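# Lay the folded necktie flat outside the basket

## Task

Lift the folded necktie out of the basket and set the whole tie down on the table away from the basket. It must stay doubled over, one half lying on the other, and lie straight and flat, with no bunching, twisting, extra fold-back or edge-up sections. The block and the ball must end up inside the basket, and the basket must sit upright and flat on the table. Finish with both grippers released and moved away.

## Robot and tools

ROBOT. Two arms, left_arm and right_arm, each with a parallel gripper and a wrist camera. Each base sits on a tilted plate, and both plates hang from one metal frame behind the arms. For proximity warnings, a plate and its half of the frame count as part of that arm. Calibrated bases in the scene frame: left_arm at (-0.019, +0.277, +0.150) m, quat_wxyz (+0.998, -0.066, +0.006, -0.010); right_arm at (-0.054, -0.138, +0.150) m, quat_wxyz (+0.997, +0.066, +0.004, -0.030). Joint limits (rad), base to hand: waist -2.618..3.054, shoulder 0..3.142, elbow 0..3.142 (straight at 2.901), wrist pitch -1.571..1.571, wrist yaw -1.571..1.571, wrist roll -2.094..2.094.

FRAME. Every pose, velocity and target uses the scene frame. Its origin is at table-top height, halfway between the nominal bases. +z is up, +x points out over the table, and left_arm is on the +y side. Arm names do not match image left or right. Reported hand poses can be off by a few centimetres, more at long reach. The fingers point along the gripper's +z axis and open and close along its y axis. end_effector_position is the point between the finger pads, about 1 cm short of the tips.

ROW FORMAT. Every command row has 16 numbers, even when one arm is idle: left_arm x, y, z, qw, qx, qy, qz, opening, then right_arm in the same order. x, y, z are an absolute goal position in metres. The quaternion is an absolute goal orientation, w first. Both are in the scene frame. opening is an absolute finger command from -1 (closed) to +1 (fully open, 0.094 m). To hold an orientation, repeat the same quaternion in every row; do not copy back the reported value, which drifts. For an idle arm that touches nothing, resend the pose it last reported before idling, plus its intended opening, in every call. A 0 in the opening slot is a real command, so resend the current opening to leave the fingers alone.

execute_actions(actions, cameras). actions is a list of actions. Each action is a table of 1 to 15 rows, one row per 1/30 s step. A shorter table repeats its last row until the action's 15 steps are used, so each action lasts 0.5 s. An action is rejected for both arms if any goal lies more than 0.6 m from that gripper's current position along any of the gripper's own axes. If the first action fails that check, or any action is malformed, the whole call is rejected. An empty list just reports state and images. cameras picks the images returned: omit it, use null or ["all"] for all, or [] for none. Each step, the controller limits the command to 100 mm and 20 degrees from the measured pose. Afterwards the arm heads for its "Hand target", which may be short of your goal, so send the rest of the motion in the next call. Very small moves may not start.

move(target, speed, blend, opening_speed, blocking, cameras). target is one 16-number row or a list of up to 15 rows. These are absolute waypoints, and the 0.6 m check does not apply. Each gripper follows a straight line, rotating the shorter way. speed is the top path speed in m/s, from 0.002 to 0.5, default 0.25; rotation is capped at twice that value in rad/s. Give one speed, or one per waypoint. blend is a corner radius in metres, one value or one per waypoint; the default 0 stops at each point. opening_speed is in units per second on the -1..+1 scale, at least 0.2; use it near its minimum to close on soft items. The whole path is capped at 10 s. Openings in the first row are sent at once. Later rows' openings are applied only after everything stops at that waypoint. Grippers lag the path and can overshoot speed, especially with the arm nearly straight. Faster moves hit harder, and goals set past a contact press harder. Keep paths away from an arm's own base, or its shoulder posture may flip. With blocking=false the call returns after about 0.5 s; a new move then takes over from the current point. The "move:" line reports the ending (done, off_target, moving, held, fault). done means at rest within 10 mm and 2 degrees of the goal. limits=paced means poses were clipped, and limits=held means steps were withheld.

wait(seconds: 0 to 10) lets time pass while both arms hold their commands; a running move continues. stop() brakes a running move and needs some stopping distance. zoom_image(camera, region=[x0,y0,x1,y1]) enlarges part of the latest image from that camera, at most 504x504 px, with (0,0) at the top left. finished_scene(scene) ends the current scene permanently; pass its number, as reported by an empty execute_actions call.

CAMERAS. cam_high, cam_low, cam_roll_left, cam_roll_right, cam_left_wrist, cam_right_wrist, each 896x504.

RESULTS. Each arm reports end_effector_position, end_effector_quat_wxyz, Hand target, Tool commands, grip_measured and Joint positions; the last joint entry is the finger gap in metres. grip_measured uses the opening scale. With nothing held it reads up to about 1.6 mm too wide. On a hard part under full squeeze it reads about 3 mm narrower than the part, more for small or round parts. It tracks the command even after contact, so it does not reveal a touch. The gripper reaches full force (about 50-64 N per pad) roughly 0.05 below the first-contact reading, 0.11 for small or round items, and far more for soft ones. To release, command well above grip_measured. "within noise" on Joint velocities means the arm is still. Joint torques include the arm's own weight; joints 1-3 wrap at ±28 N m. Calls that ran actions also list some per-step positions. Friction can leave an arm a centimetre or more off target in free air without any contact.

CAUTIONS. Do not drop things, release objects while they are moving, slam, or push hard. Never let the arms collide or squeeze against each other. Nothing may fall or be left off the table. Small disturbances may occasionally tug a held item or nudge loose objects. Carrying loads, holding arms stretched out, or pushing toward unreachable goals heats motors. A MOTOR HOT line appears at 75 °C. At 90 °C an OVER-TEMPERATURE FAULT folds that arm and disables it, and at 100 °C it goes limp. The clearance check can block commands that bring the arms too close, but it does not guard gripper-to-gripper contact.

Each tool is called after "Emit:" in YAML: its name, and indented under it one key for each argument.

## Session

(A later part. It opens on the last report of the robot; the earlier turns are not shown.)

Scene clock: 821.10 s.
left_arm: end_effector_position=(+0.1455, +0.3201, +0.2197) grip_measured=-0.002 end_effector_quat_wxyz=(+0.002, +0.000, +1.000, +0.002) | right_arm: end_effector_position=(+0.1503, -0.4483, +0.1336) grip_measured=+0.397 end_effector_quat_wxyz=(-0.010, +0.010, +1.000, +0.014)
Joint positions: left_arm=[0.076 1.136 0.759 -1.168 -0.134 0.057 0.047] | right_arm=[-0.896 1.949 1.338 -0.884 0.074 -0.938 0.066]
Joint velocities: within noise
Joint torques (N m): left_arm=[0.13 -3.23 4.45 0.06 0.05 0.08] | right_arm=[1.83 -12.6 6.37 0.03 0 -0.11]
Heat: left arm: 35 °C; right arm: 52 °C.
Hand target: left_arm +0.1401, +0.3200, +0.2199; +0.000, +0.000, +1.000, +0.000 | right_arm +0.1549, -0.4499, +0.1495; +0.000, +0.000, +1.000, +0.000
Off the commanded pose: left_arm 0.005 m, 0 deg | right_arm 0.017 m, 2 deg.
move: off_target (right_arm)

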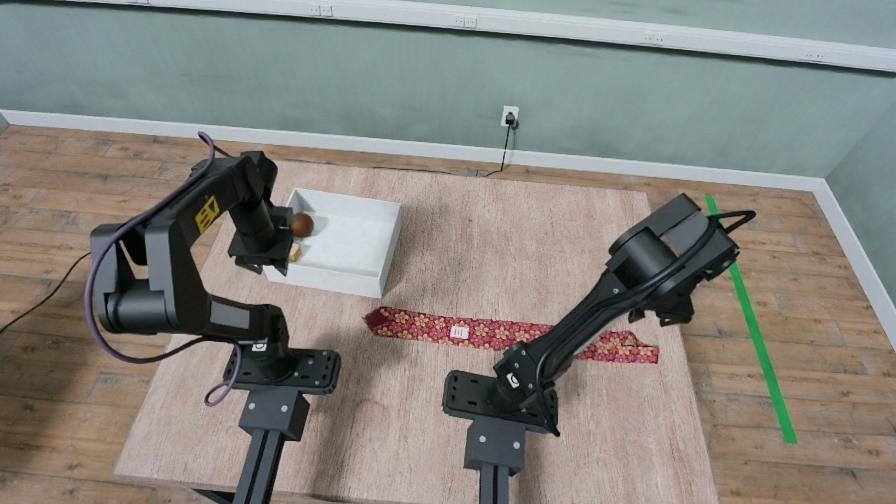

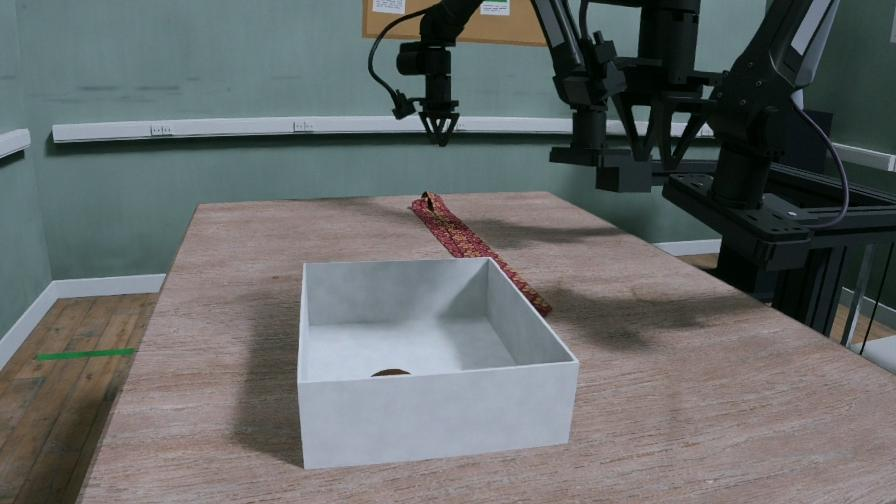

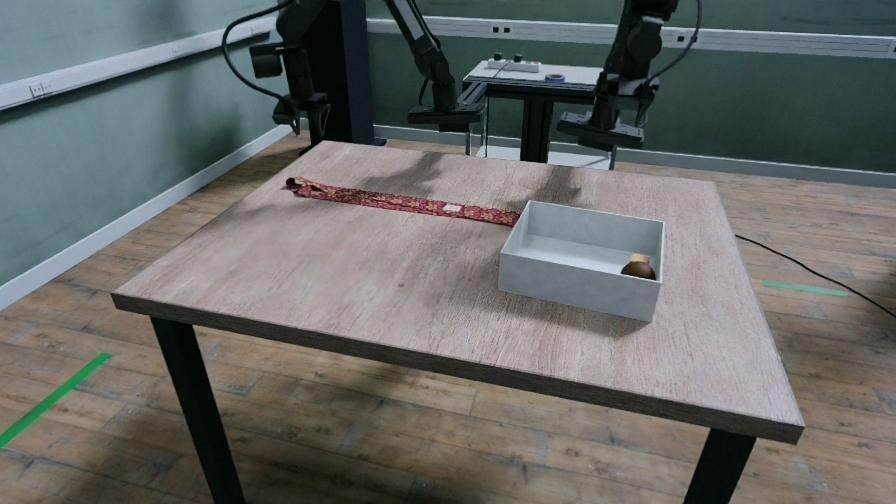

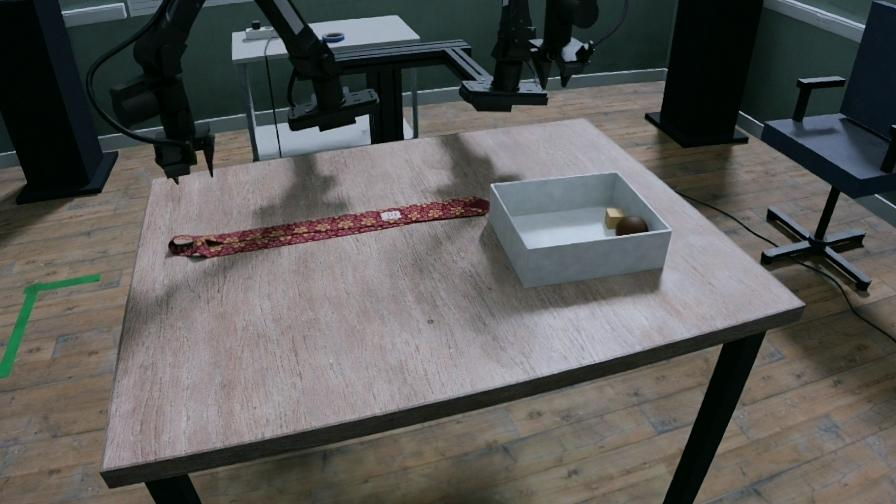

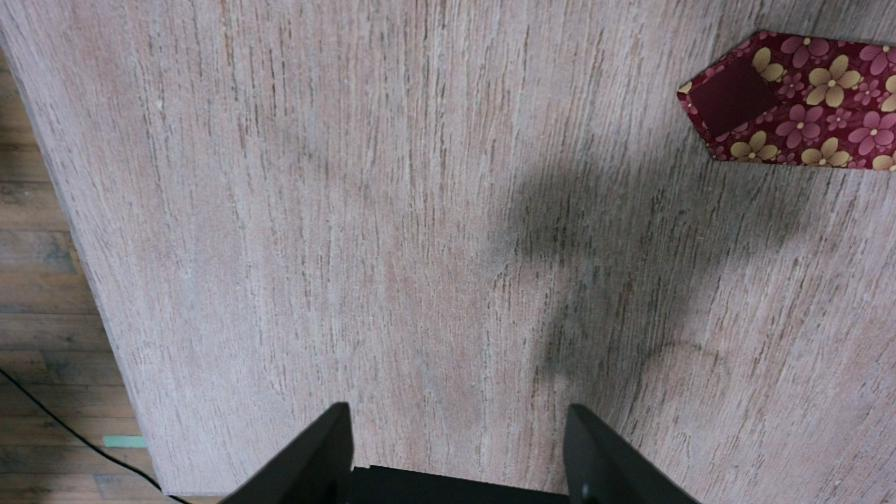

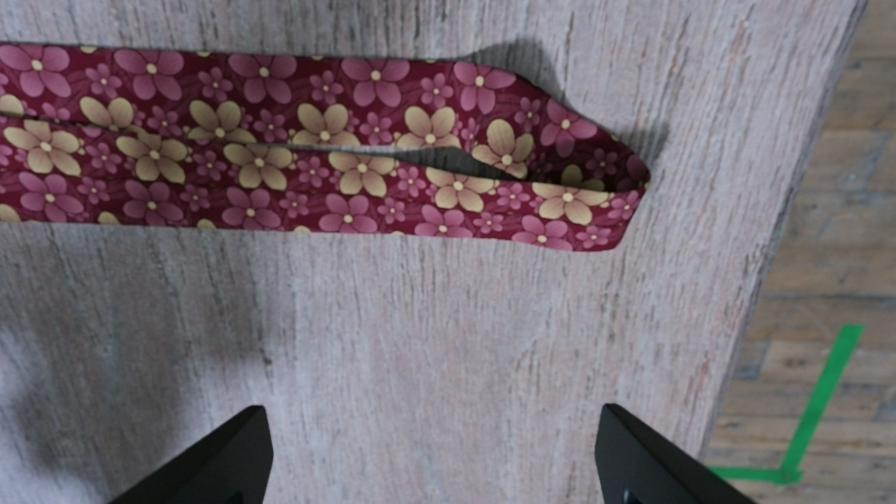

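Emit:
zoom_image:
  camera: "cam_right_wrist"
  region: [360, 30, 680, 280]

Emit:
zoom_image:
  camera: "cam_roll_right"
  region: [155, 220, 255, 270]

Emit:
zoom_image:
  camera: "cam_roll_left"
  region: [270, 160, 370, 215]

Scaled by 1.575 from the camera's 896x504 image, which has a finer 1280x720 frame.

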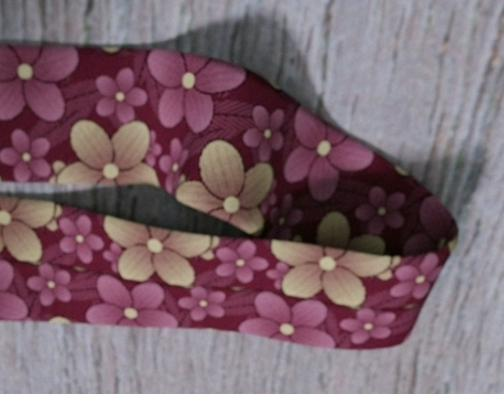

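Scaled by 5.040 from the camera's 896x504 image, which has a finer 1280x720 frame.

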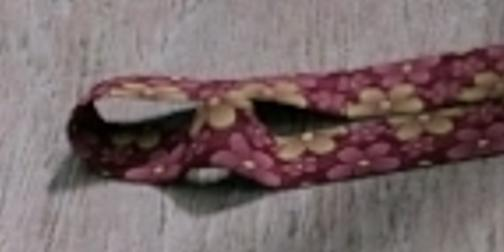

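Scaled by 5.040 from the camera's 896x504 image, which has a finer 1280x720 frame.

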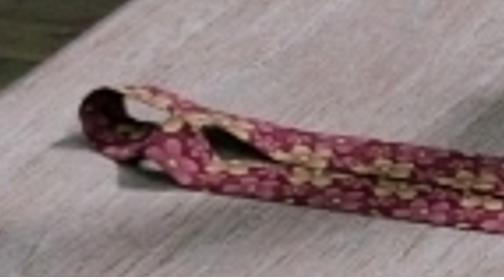

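Emit:
move:
  target:
    - [0.14,0.32,0.22,0,0,1,0,0,0.12,-0.22,0.33,0,0,1,0,0.4]
  speed: 0.2
  cameras: ["cam_right_wrist","cam_high"]

Emit:
zoom_image:
  camera: "cam_right_wrist"
  region: [0, 0, 504, 252]

Emit:
zoom_image:
  camera: "cam_right_wrist"
  region: [392, 0, 896, 252]

Scene clock: 853.10 s.
left_arm: end_effector_position=(+0.1455, +0.3201, +0.2197) grip_measured=-0.002 end_effector_quat_wxyz=(+0.002, +0.000, +1.000, +0.002) | right_arm: end_effector_position=(+0.1191, -0.2199, +0.3207) grip_measured=+0.397 end_effector_quat_wxyz=(-0.010, -0.001, +1.000, +0.006)
Joint positions: left_arm=[0.076 1.136 0.759 -1.168 -0.134 0.057 0.047] | right_arm=[-0.156 1.238 1.235 -1.559 0.122 -0.218 0.066]
Joint velocities: within noise
Joint torques (N m): left_arm=[0.02 -3.28 4.27 0.09 0.07 0.03] | right_arm=[1.65 -3.96 8.54 0.07 0.07 0.12]
Heat: left arm: 35 °C; right arm: 50 °C.
Hand target: left_arm +0.1401, +0.3200, +0.2199; +0.000, +0.000, +1.000, +0.000 | right_arm +0.1200, -0.2200, +0.3295; +0.004, +0.000, +1.000, +0.000
Off the commanded pose: left_arm 0.005 m, 0 deg | right_arm 0.009 m, 1 deg.
joint sent to its limit (right arm) — joint 4 (wrist pitch), lower limit. The joint targets still meet the commanded pose.
move: done
Images, in order (width x height): cam_high 896x504, cam_right_wrist 896x504.

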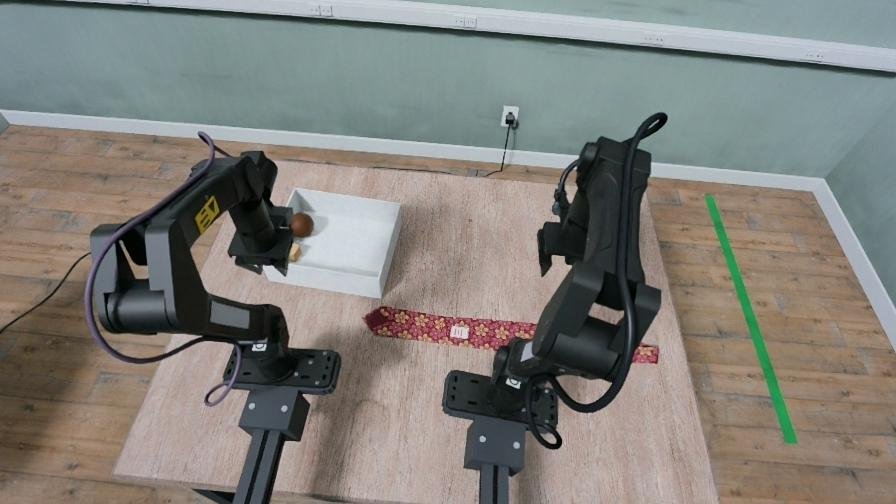

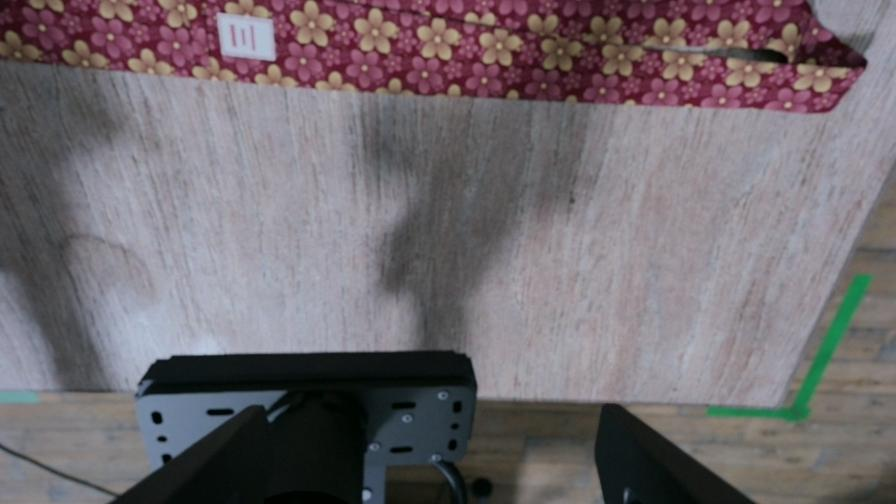

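Scaled by 1.000.

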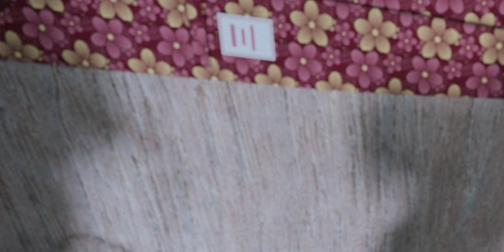

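Scaled by 1.000.

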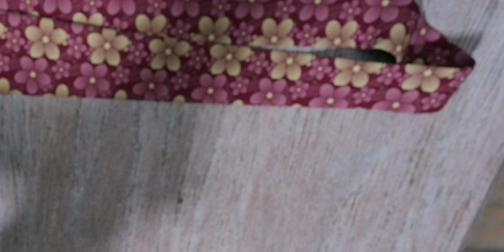

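Emit:
move:
  target:
    - [0.14,0.32,0.22,0,0,1,0,0,0.19,-0.24,0.31,0,0,1,0,0.4]
  speed: 0.2
  cameras: ["cam_right_wrist"]

Emit:
zoom_image:
  camera: "cam_right_wrist"
  region: [0, 50, 504, 302]

Emit:
zoom_image:
  camera: "cam_right_wrist"
  region: [392, 50, 896, 302]

Scene clock: 863.30 s.
left_arm: end_effector_position=(+0.1455, +0.3201, +0.2197) grip_measured=-0.002 end_effector_quat_wxyz=(+0.002, +0.000, +1.000, +0.002) | right_arm: end_effector_position=(+0.1807, -0.2341, +0.3036) grip_measured=+0.397 end_effector_quat_wxyz=(-0.020, -0.001, +1.000, +0.007)
Joint positions: left_arm=[0.076 1.136 0.759 -1.168 -0.134 0.057 0.047] | right_arm=[-0.167 1.485 1.367 -1.464 0.123 -0.225 0.066]
Joint velocities: within noise
Joint torques (N m): left_arm=[0.16 -3.37 4.26 0.05 0.04 0.05] | right_arm=[0.17 -4.88 9.13 0.3 0.06 -0.13]
Heat: left arm: 34 °C; right arm: 47 °C.
Hand target: left_arm +0.1401, +0.3200, +0.2199; +0.000, +0.000, +1.000, +0.000 | right_arm +0.1897, -0.2399, +0.3102; +0.000, +0.000, +1.000, +0.000
Off the commanded pose: left_arm 0.005 m, 0 deg | right_arm 0.013 m, 2 deg.
move: off_target (right_arm)
Images, in order (width x height): cam_right_wrist 896x504.

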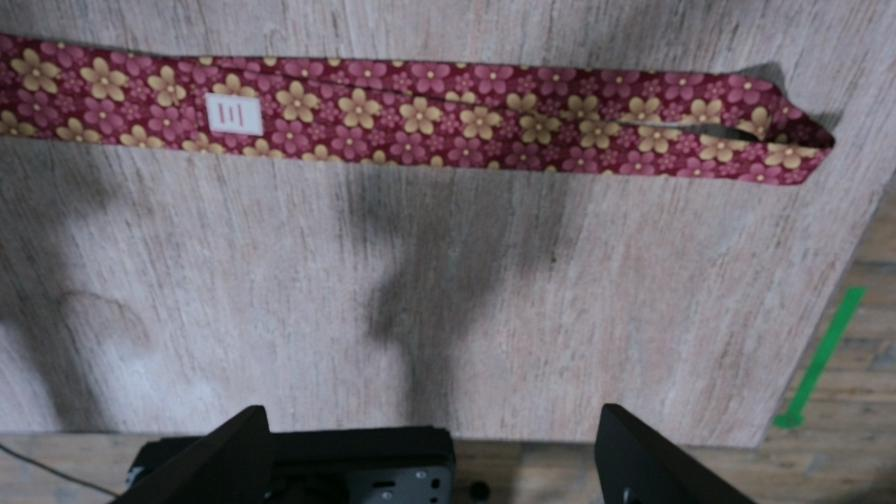

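Scaled by 1.000.

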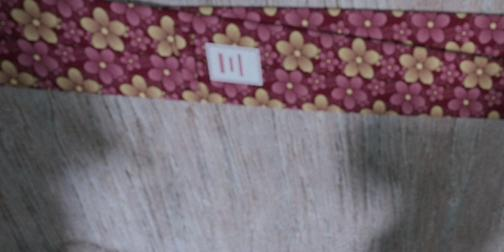

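Scaled by 1.000.

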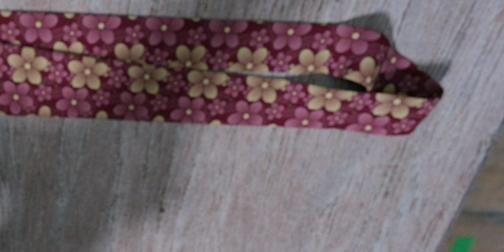

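Emit:
move:
  target:
    - [0.14,0.32,0.22,0,0,1,0,0,0.15,-0.40,0.15,0,0.7071,0.7071,0,0.9]
    - [0.14,0.32,0.22,0,0,1,0,0,0.15,-0.47,0.06,0,0.7071,0.7071,0,0.9]
  speed: 0.2
  blend: 0.03
  cameras: ["cam_right_wrist","cam_roll_left"]

Scene clock: 899.07 s.
left_arm: end_effector_position=(+0.1455, +0.3201, +0.2197) grip_measured=-0.002 end_effector_quat_wxyz=(+0.002, +0.000, +1.000, +0.002) | right_arm: end_effector_position=(+0.1445, -0.4599, +0.0596) grip_measured=+0.897 end_effector_quat_wxyz=(-0.014, +0.709, +0.705, +0.001)
Joint positions: left_arm=[0.076 1.136 0.759 -1.168 -0.134 0.057 0.047] | right_arm=[-0.941 2.12 1.275 -0.641 0.071 0.574 0.089]
Joint velocities: within noise
Joint torques (N m): left_arm=[0.09 -3.22 4.31 0.06 0.07 0.03] | right_arm=[0.53 -9.03 7.24 0.33 -0.05 -0.11]
Heat: left arm: 34 °C; right arm: 44 °C.
Hand target: left_arm +0.1401, +0.3200, +0.2199; +0.000, +0.000, +1.000, +0.000 | right_arm +0.1499, -0.4697, +0.0602; +0.000, +0.707, +0.707, +0.000
Off the commanded pose: left_arm 0.005 m, 0 deg | right_arm 0.011 m, 2 deg.
move: off_target (right_arm)
Images, in order (width x height): cam_roll_left 896x504, cam_right_wrist 896x504.

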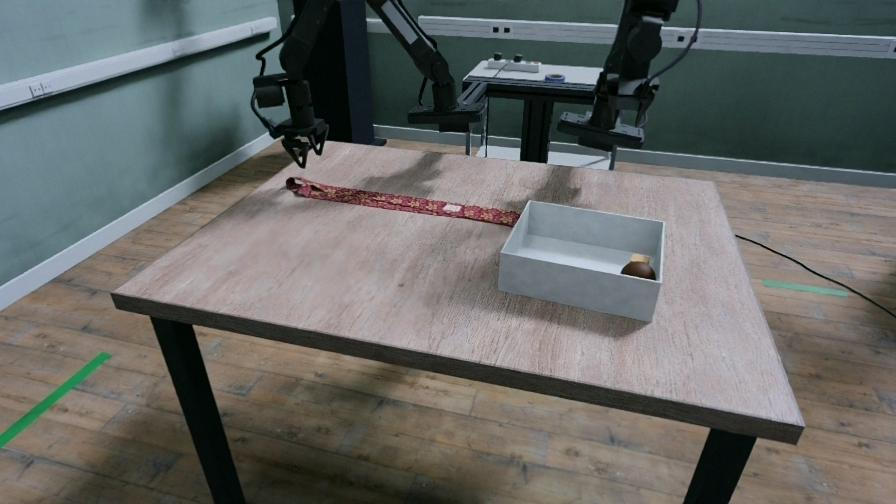

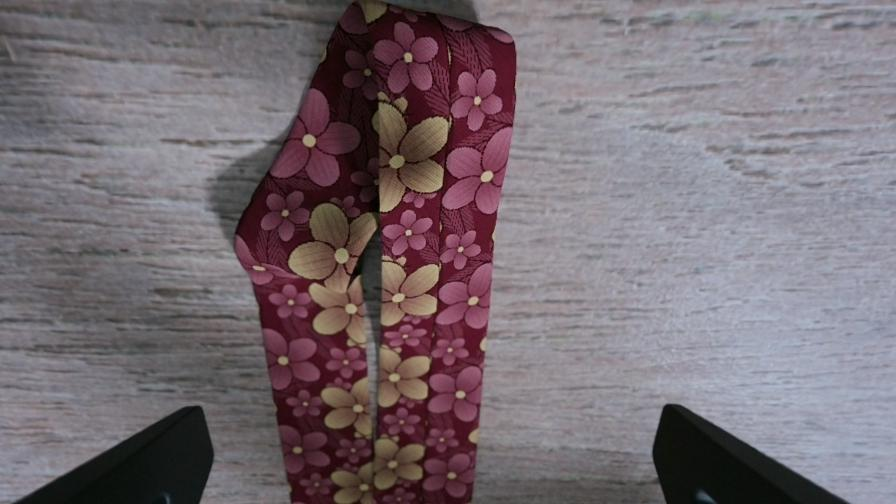

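Emit:
move:
  target:
    - [0.14,0.32,0.22,0,0,1,0,0,0.15,-0.51,0.0,0,0.7071,0.7071,0,0.6]
    - [0.14,0.32,0.22,0,0,1,0,0,0.15,-0.512,-0.02,0,0.7071,0.7071,0,0.6]
  speed: 0.1
  cameras: ["cam_right_wrist"]

Scene clock: 909.53 s.
left_arm: end_effector_position=(+0.1455, +0.3201, +0.2197) grip_measured=-0.002 end_effector_quat_wxyz=(+0.002, +0.000, +1.000, +0.002) | right_arm: end_effector_position=(+0.1503, -0.5061, -0.0144) grip_measured=+0.603 end_effector_quat_wxyz=(-0.004, +0.708, +0.706, +0.003)
Joint positions: left_arm=[0.076 1.136 0.759 -1.168 -0.134 0.057 0.047] | right_arm=[-1.003 2.415 1.48 -0.529 0.058 0.508 0.075]
Joint velocities: within noise
Joint torques (N m): left_arm=[0.09 -3.48 4.37 0.04 0.06 0.06] | right_arm=[0.27 -9.76 6.41 0.37 0.04 -0.11]
Heat: left arm: 34 °C; right arm: 47 °C.
Hand target: left_arm +0.1401, +0.3200, +0.2199; +0.000, +0.000, +1.000, +0.000 | right_arm +0.1498, -0.5118, -0.0199; +0.000, +0.707, +0.707, +0.000
Off the commanded pose: left_arm 0.005 m, 0 deg | right_arm 0.008 m, 1 deg.
move: done
Images, in order (width x height): cam_right_wrist 896x504.

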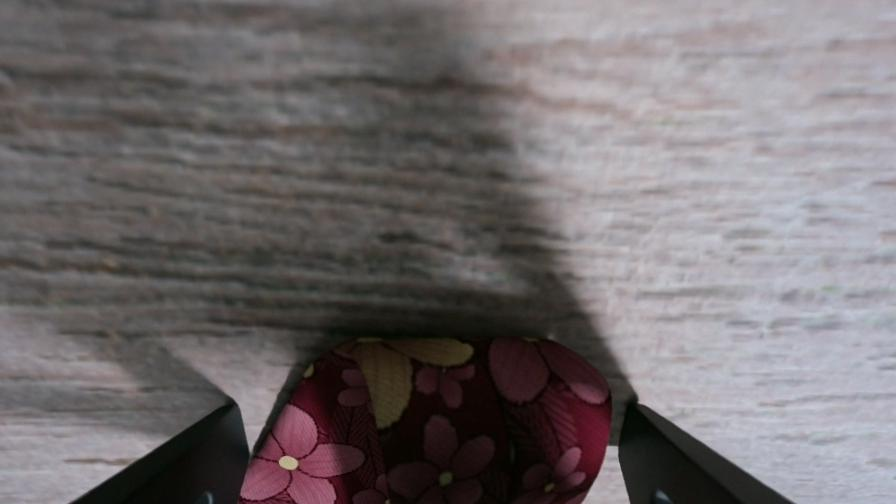

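Emit:
move:
  target: [0.14,0.32,0.22,0,0,1,0,0,0.15,-0.512,-0.02,0,0.7071,0.7071,0,-0.95]
  speed: 0.08
  opening_speed: 0.6
  cameras: ["cam_right_wrist","cam_roll_left"]

Emit:
move:
  target:
    - [0.14,0.32,0.22,0,0,1,0,0,0.16,-0.46,0.10,0,0.7071,0.7071,0,-0.95]
    - [0.14,0.32,0.22,0,0,1,0,0,0.165,-0.37,0.23,0,0.7071,0.7071,0,-0.95]
  speed: 0.1
  blend: 0.03

Emit:
zoom_image:
  camera: "cam_roll_left"
  region: [260, 50, 460, 235]

Emit:
zoom_image:
  camera: "cam_roll_right"
  region: [160, 80, 400, 260]

Scene clock: 924.60 s.
left_arm: end_effector_position=(+0.1455, +0.3201, +0.2197) grip_measured=-0.002 end_effector_quat_wxyz=(+0.002, +0.000, +1.000, +0.002) | right_arm: end_effector_position=(+0.1510, -0.5066, -0.0144) grip_measured=-0.914 end_effector_quat_wxyz=(-0.003, +0.708, +0.706, +0.003)
Joint positions: left_arm=[0.076 1.136 0.759 -1.168 -0.134 0.057 0.047] | right_arm=[-1.003 2.415 1.48 -0.526 0.057 0.507 0.004]
Joint velocities: within noise
Joint torques (N m): left_arm=[0.09 -3.44 4.46 0.08 0.02 0] | right_arm=[0.21 -9.72 6.41 0.32 0.03 -0.11]
Heat: left arm: 34 °C; right arm: 48 °C.
Hand target: left_arm +0.1401, +0.3200, +0.2199; +0.000, +0.000, +1.000, +0.000 | right_arm +0.1499, -0.5119, -0.0199; +0.000, +0.707, +0.707, +0.000
Off the commanded pose: left_arm 0.005 m, 0 deg | right_arm 0.008 m, 0 deg.
move: done
Images, in order (width x height): cam_roll_left 896x504, cam_right_wrist 896x504.

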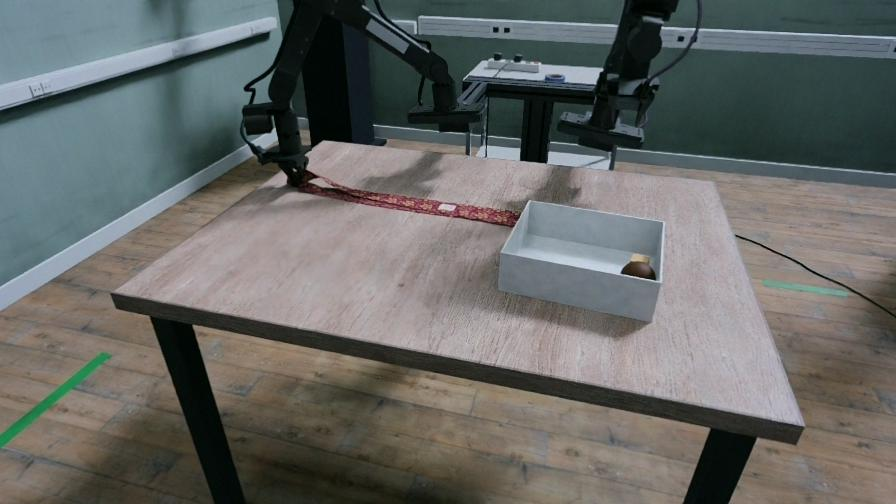

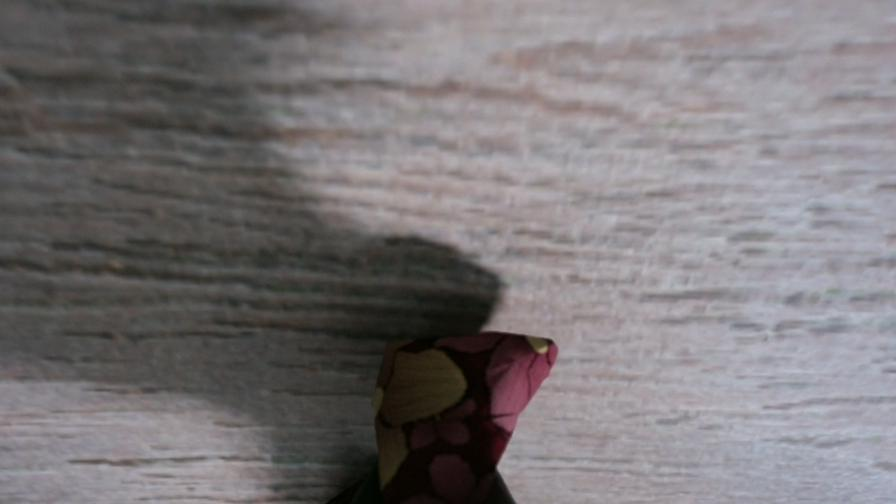

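Scene clock: 928.17 s.
left_arm: end_effector_position=(+0.1455, +0.3201, +0.2197) grip_measured=-0.002 end_effector_quat_wxyz=(+0.002, +0.000, +1.000, +0.002) | right_arm: end_effector_position=(+0.1608, -0.3647, +0.2137) grip_measured=-0.917 end_effector_quat_wxyz=(-0.023, +0.705, +0.709, +0.006)
Joint positions: left_arm=[0.076 1.136 0.759 -1.168 -0.134 0.057 0.047] | right_arm=[-0.686 1.663 1.262 -1.124 0.082 0.819 0.004]
Joint velocities: within noise
Joint torques (N m): left_arm=[0.1 -3.45 4.41 0.05 0.1 0] | right_arm=[1.68 -9.69 8.88 0.01 0.12 0.13]
Heat: left arm: 34 °C; right arm: 49 °C.
Hand target: left_arm +0.1401, +0.3200, +0.2199; +0.000, +0.000, +1.000, +0.000 | right_arm +0.1647, -0.3697, +0.2297; +0.000, +0.707, +0.707, +0.000
Off the commanded pose: left_arm 0.005 m, 0 deg | right_arm 0.018 m, 3 deg.
move: off_target (right_arm)

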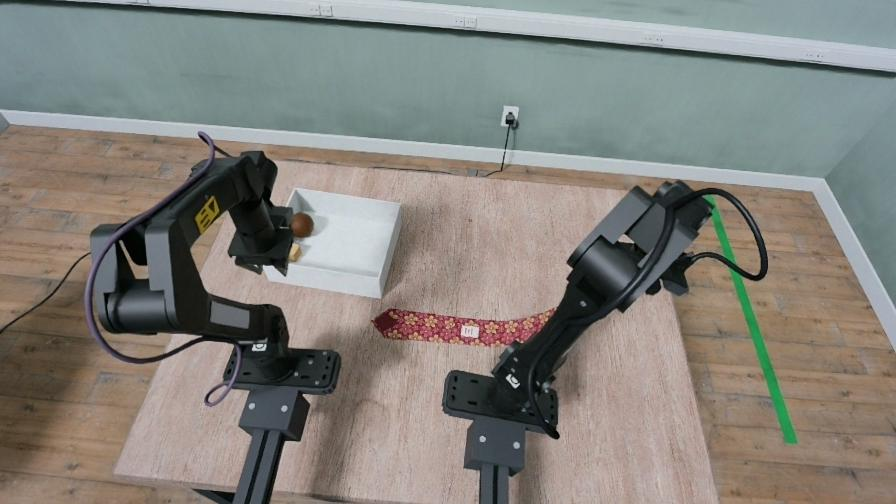

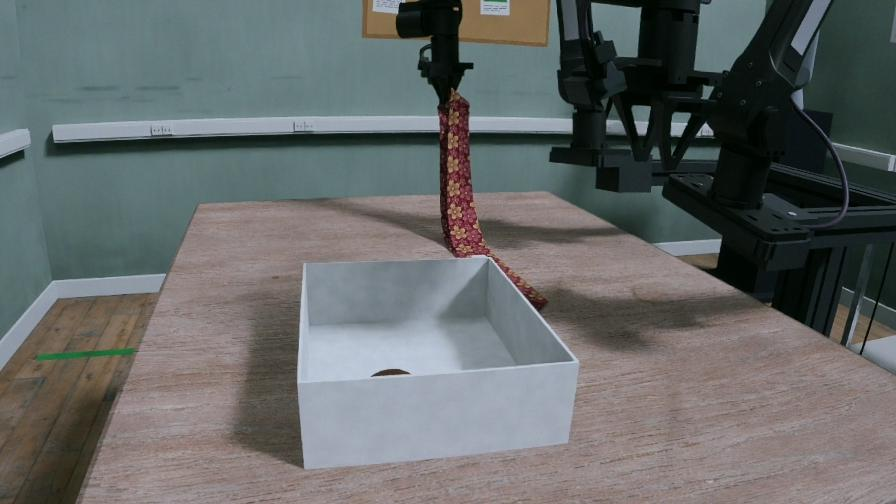

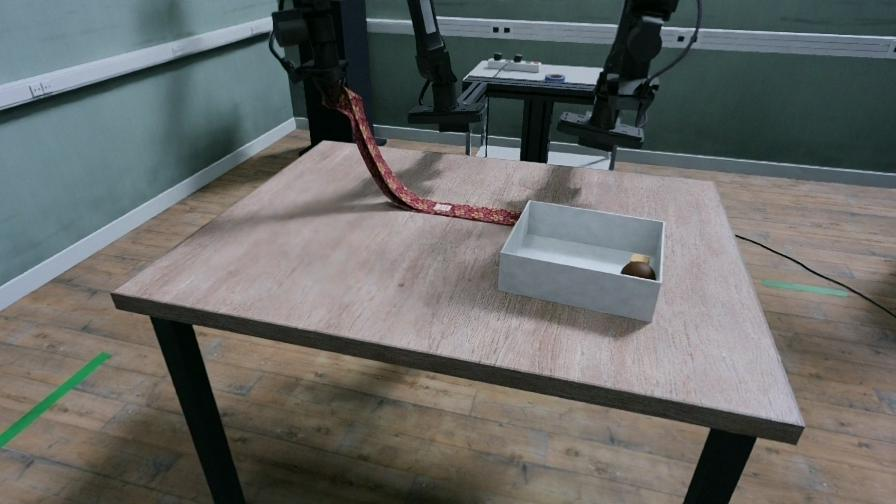

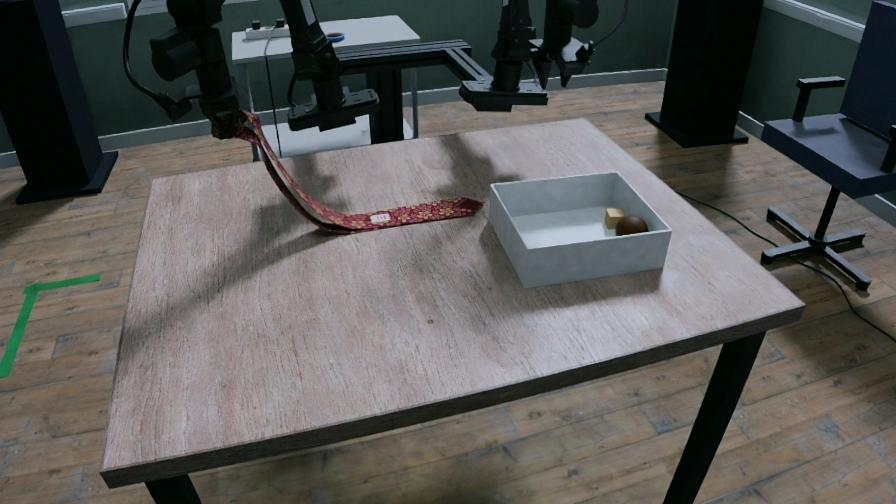

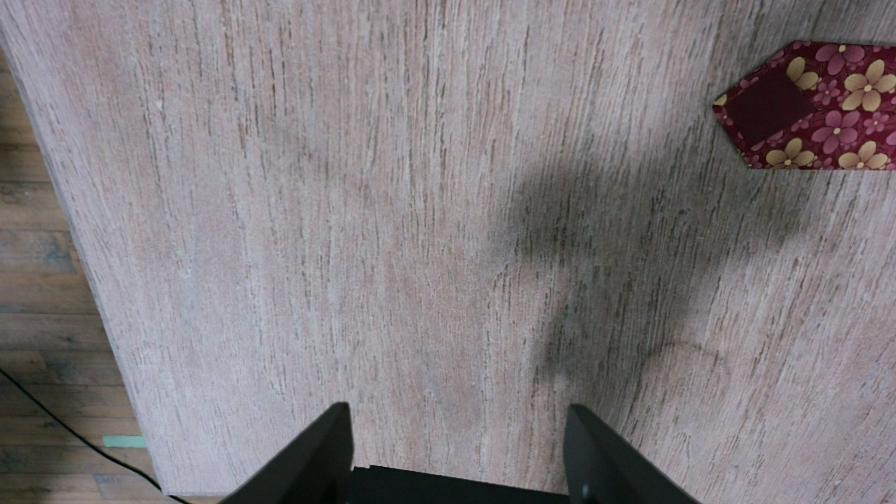

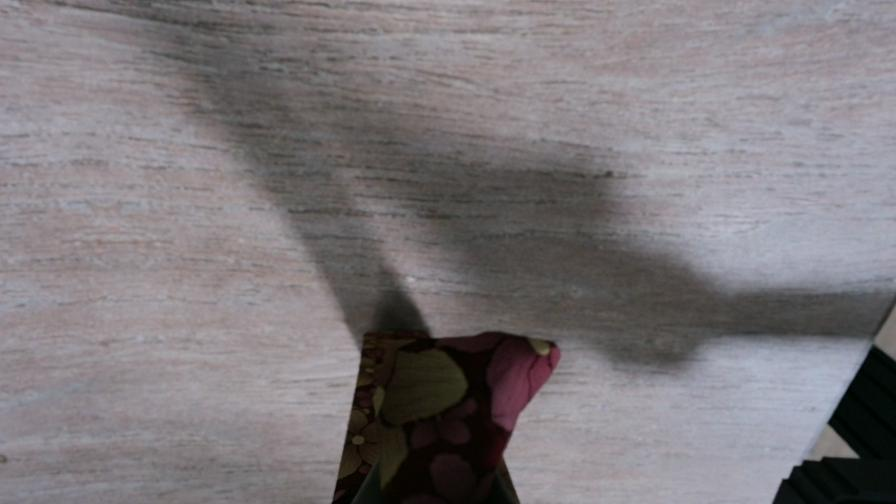

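Scaled by 2.520 from the camera's 896x504 image, which has a finer 1280x720 frame.

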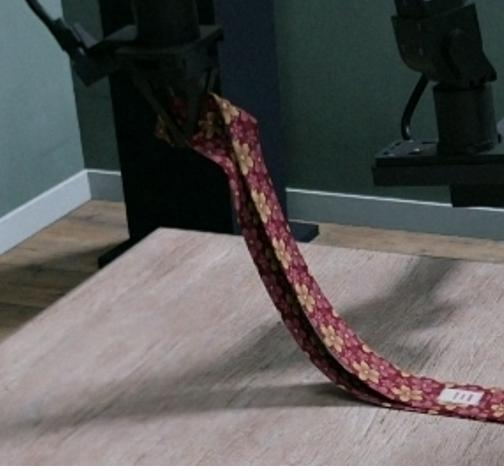

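Scaled by 2.100 from the camera's 896x504 image, which has a finer 1280x720 frame.

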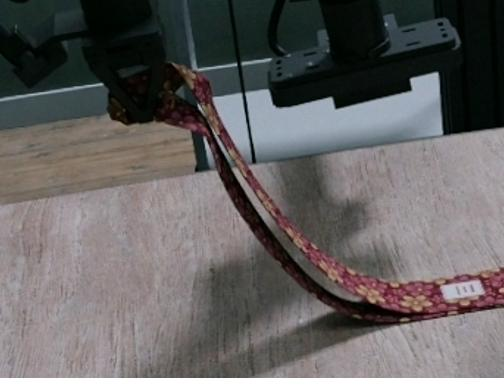

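Emit:
move:
  target:
    - [0.14,0.32,0.22,0,0,1,0,0,0.16,-0.47,0.16,0,0.7071,0.7071,0,-0.95]
    - [0.14,0.32,0.22,0,0,1,0,0,0.16,-0.52,0.05,0,0.7071,0.7071,0,-0.95]
    - [0.14,0.32,0.22,0,0,1,0,0,0.16,-0.535,0.0,0,0.7071,0.7071,0,-0.95]
  speed: 0.08
  blend: 0.03

Emit:
zoom_image:
  camera: "cam_roll_left"
  region: [240, 130, 440, 235]

Emit:
zoom_image:
  camera: "cam_roll_right"
  region: [140, 180, 340, 270]

Scene clock: 962.17 s.
left_arm: end_effector_position=(+0.1455, +0.3201, +0.2197) grip_measured=-0.002 end_effector_quat_wxyz=(+0.002, +0.000, +1.000, +0.002) | right_arm: end_effector_position=(+0.1568, -0.5248, +0.0015) grip_measured=-0.917 end_effector_quat_wxyz=(-0.013, +0.708, +0.706, +0.002)
Joint positions: left_arm=[0.076 1.136 0.759 -1.168 -0.134 0.057 0.047] | right_arm=[-1.006 2.44 1.621 -0.662 0.064 0.505 0.004]
Joint velocities: within noise
Joint torques (N m): left_arm=[0.09 -3.02 4.29 0.07 0.05 0.03] | right_arm=[0.28 -10.81 7.42 0.36 -0.04 -0.11]
Heat: left arm: 34 °C; right arm: 48 °C.
Hand target: left_arm +0.1401, +0.3200, +0.2199; +0.000, +0.000, +1.000, +0.000 | right_arm +0.1598, -0.5349, +0.0003; +0.000, +0.707, +0.707, +0.000
Off the commanded pose: left_arm 0.005 m, 0 deg | right_arm 0.011 m, 2 deg.
move: off_target (right_arm); blend cut to 0.0261 m at target 2

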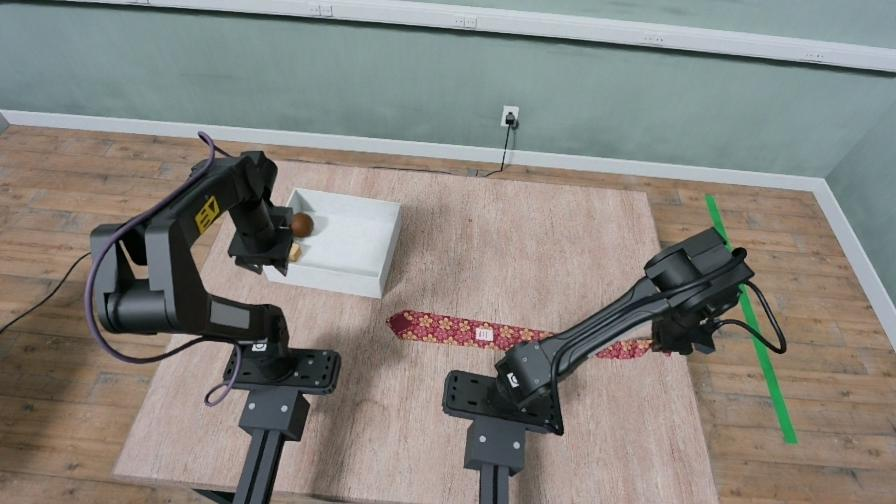

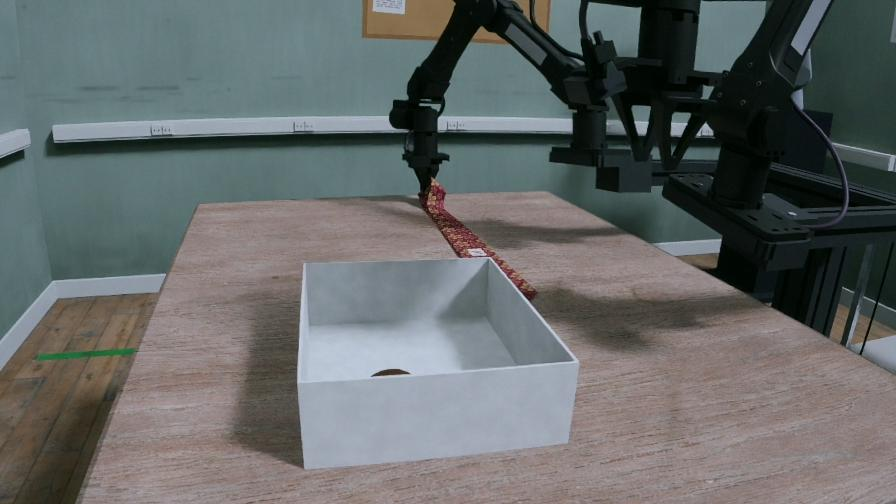

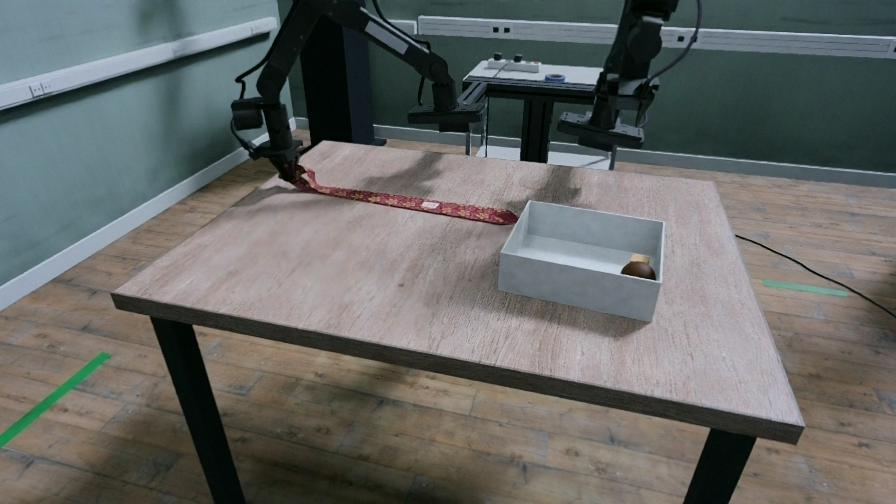

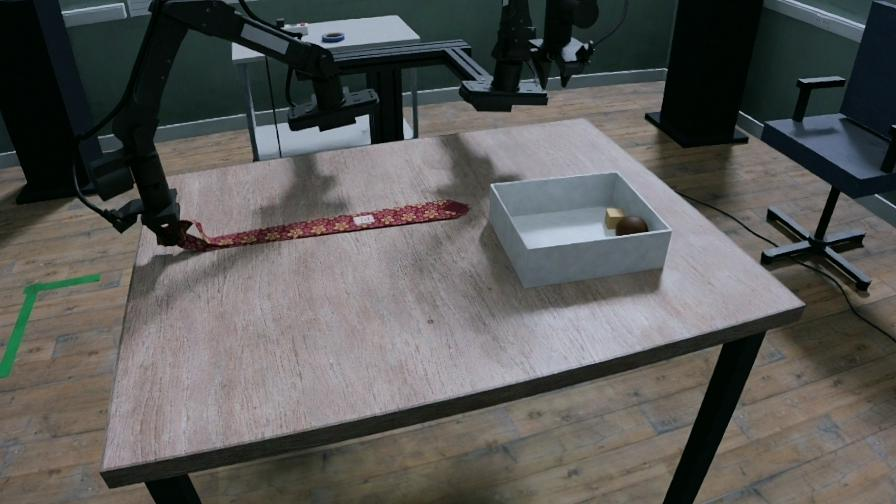

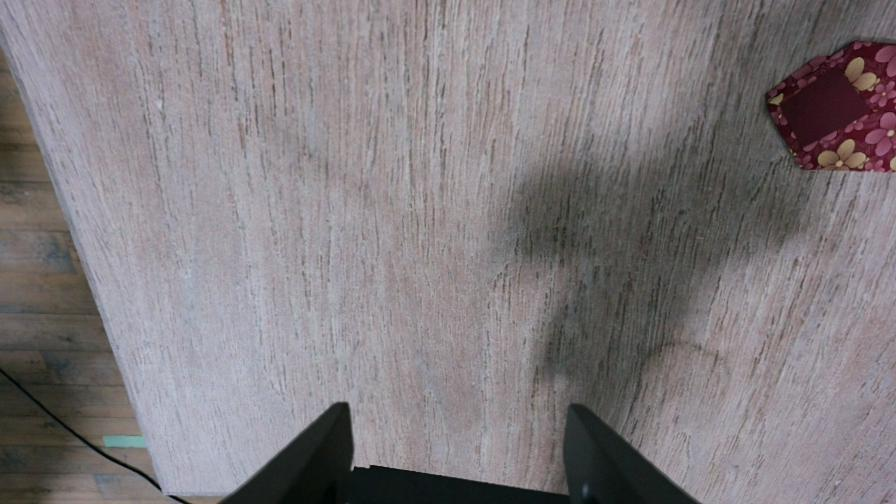

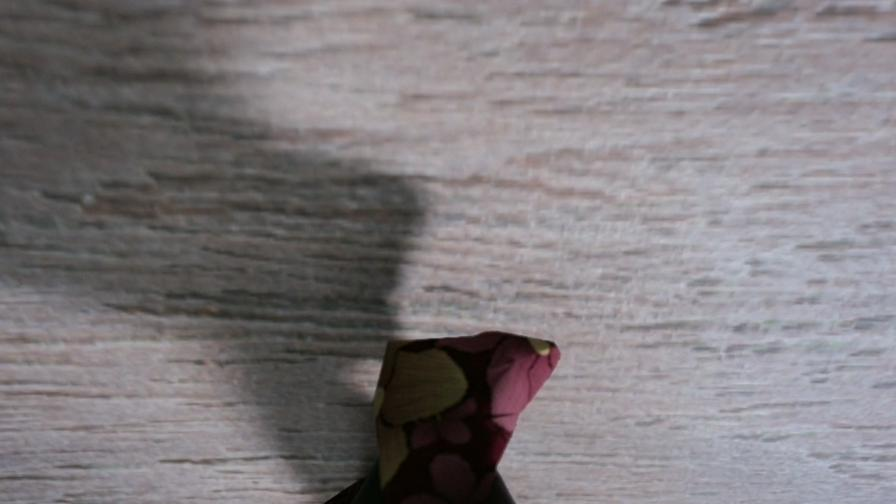

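Scaled by 2.520 from the camera's 896x504 image, which has a finer 1280x720 frame.

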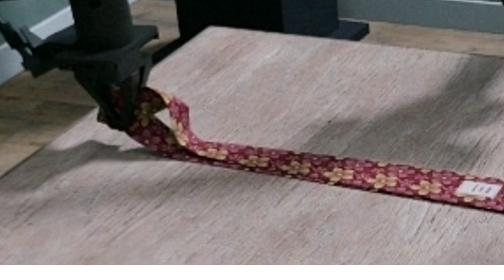

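Scaled by 2.520 from the camera's 896x504 image, which has a finer 1280x720 frame.

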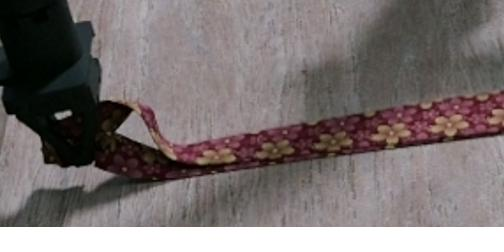

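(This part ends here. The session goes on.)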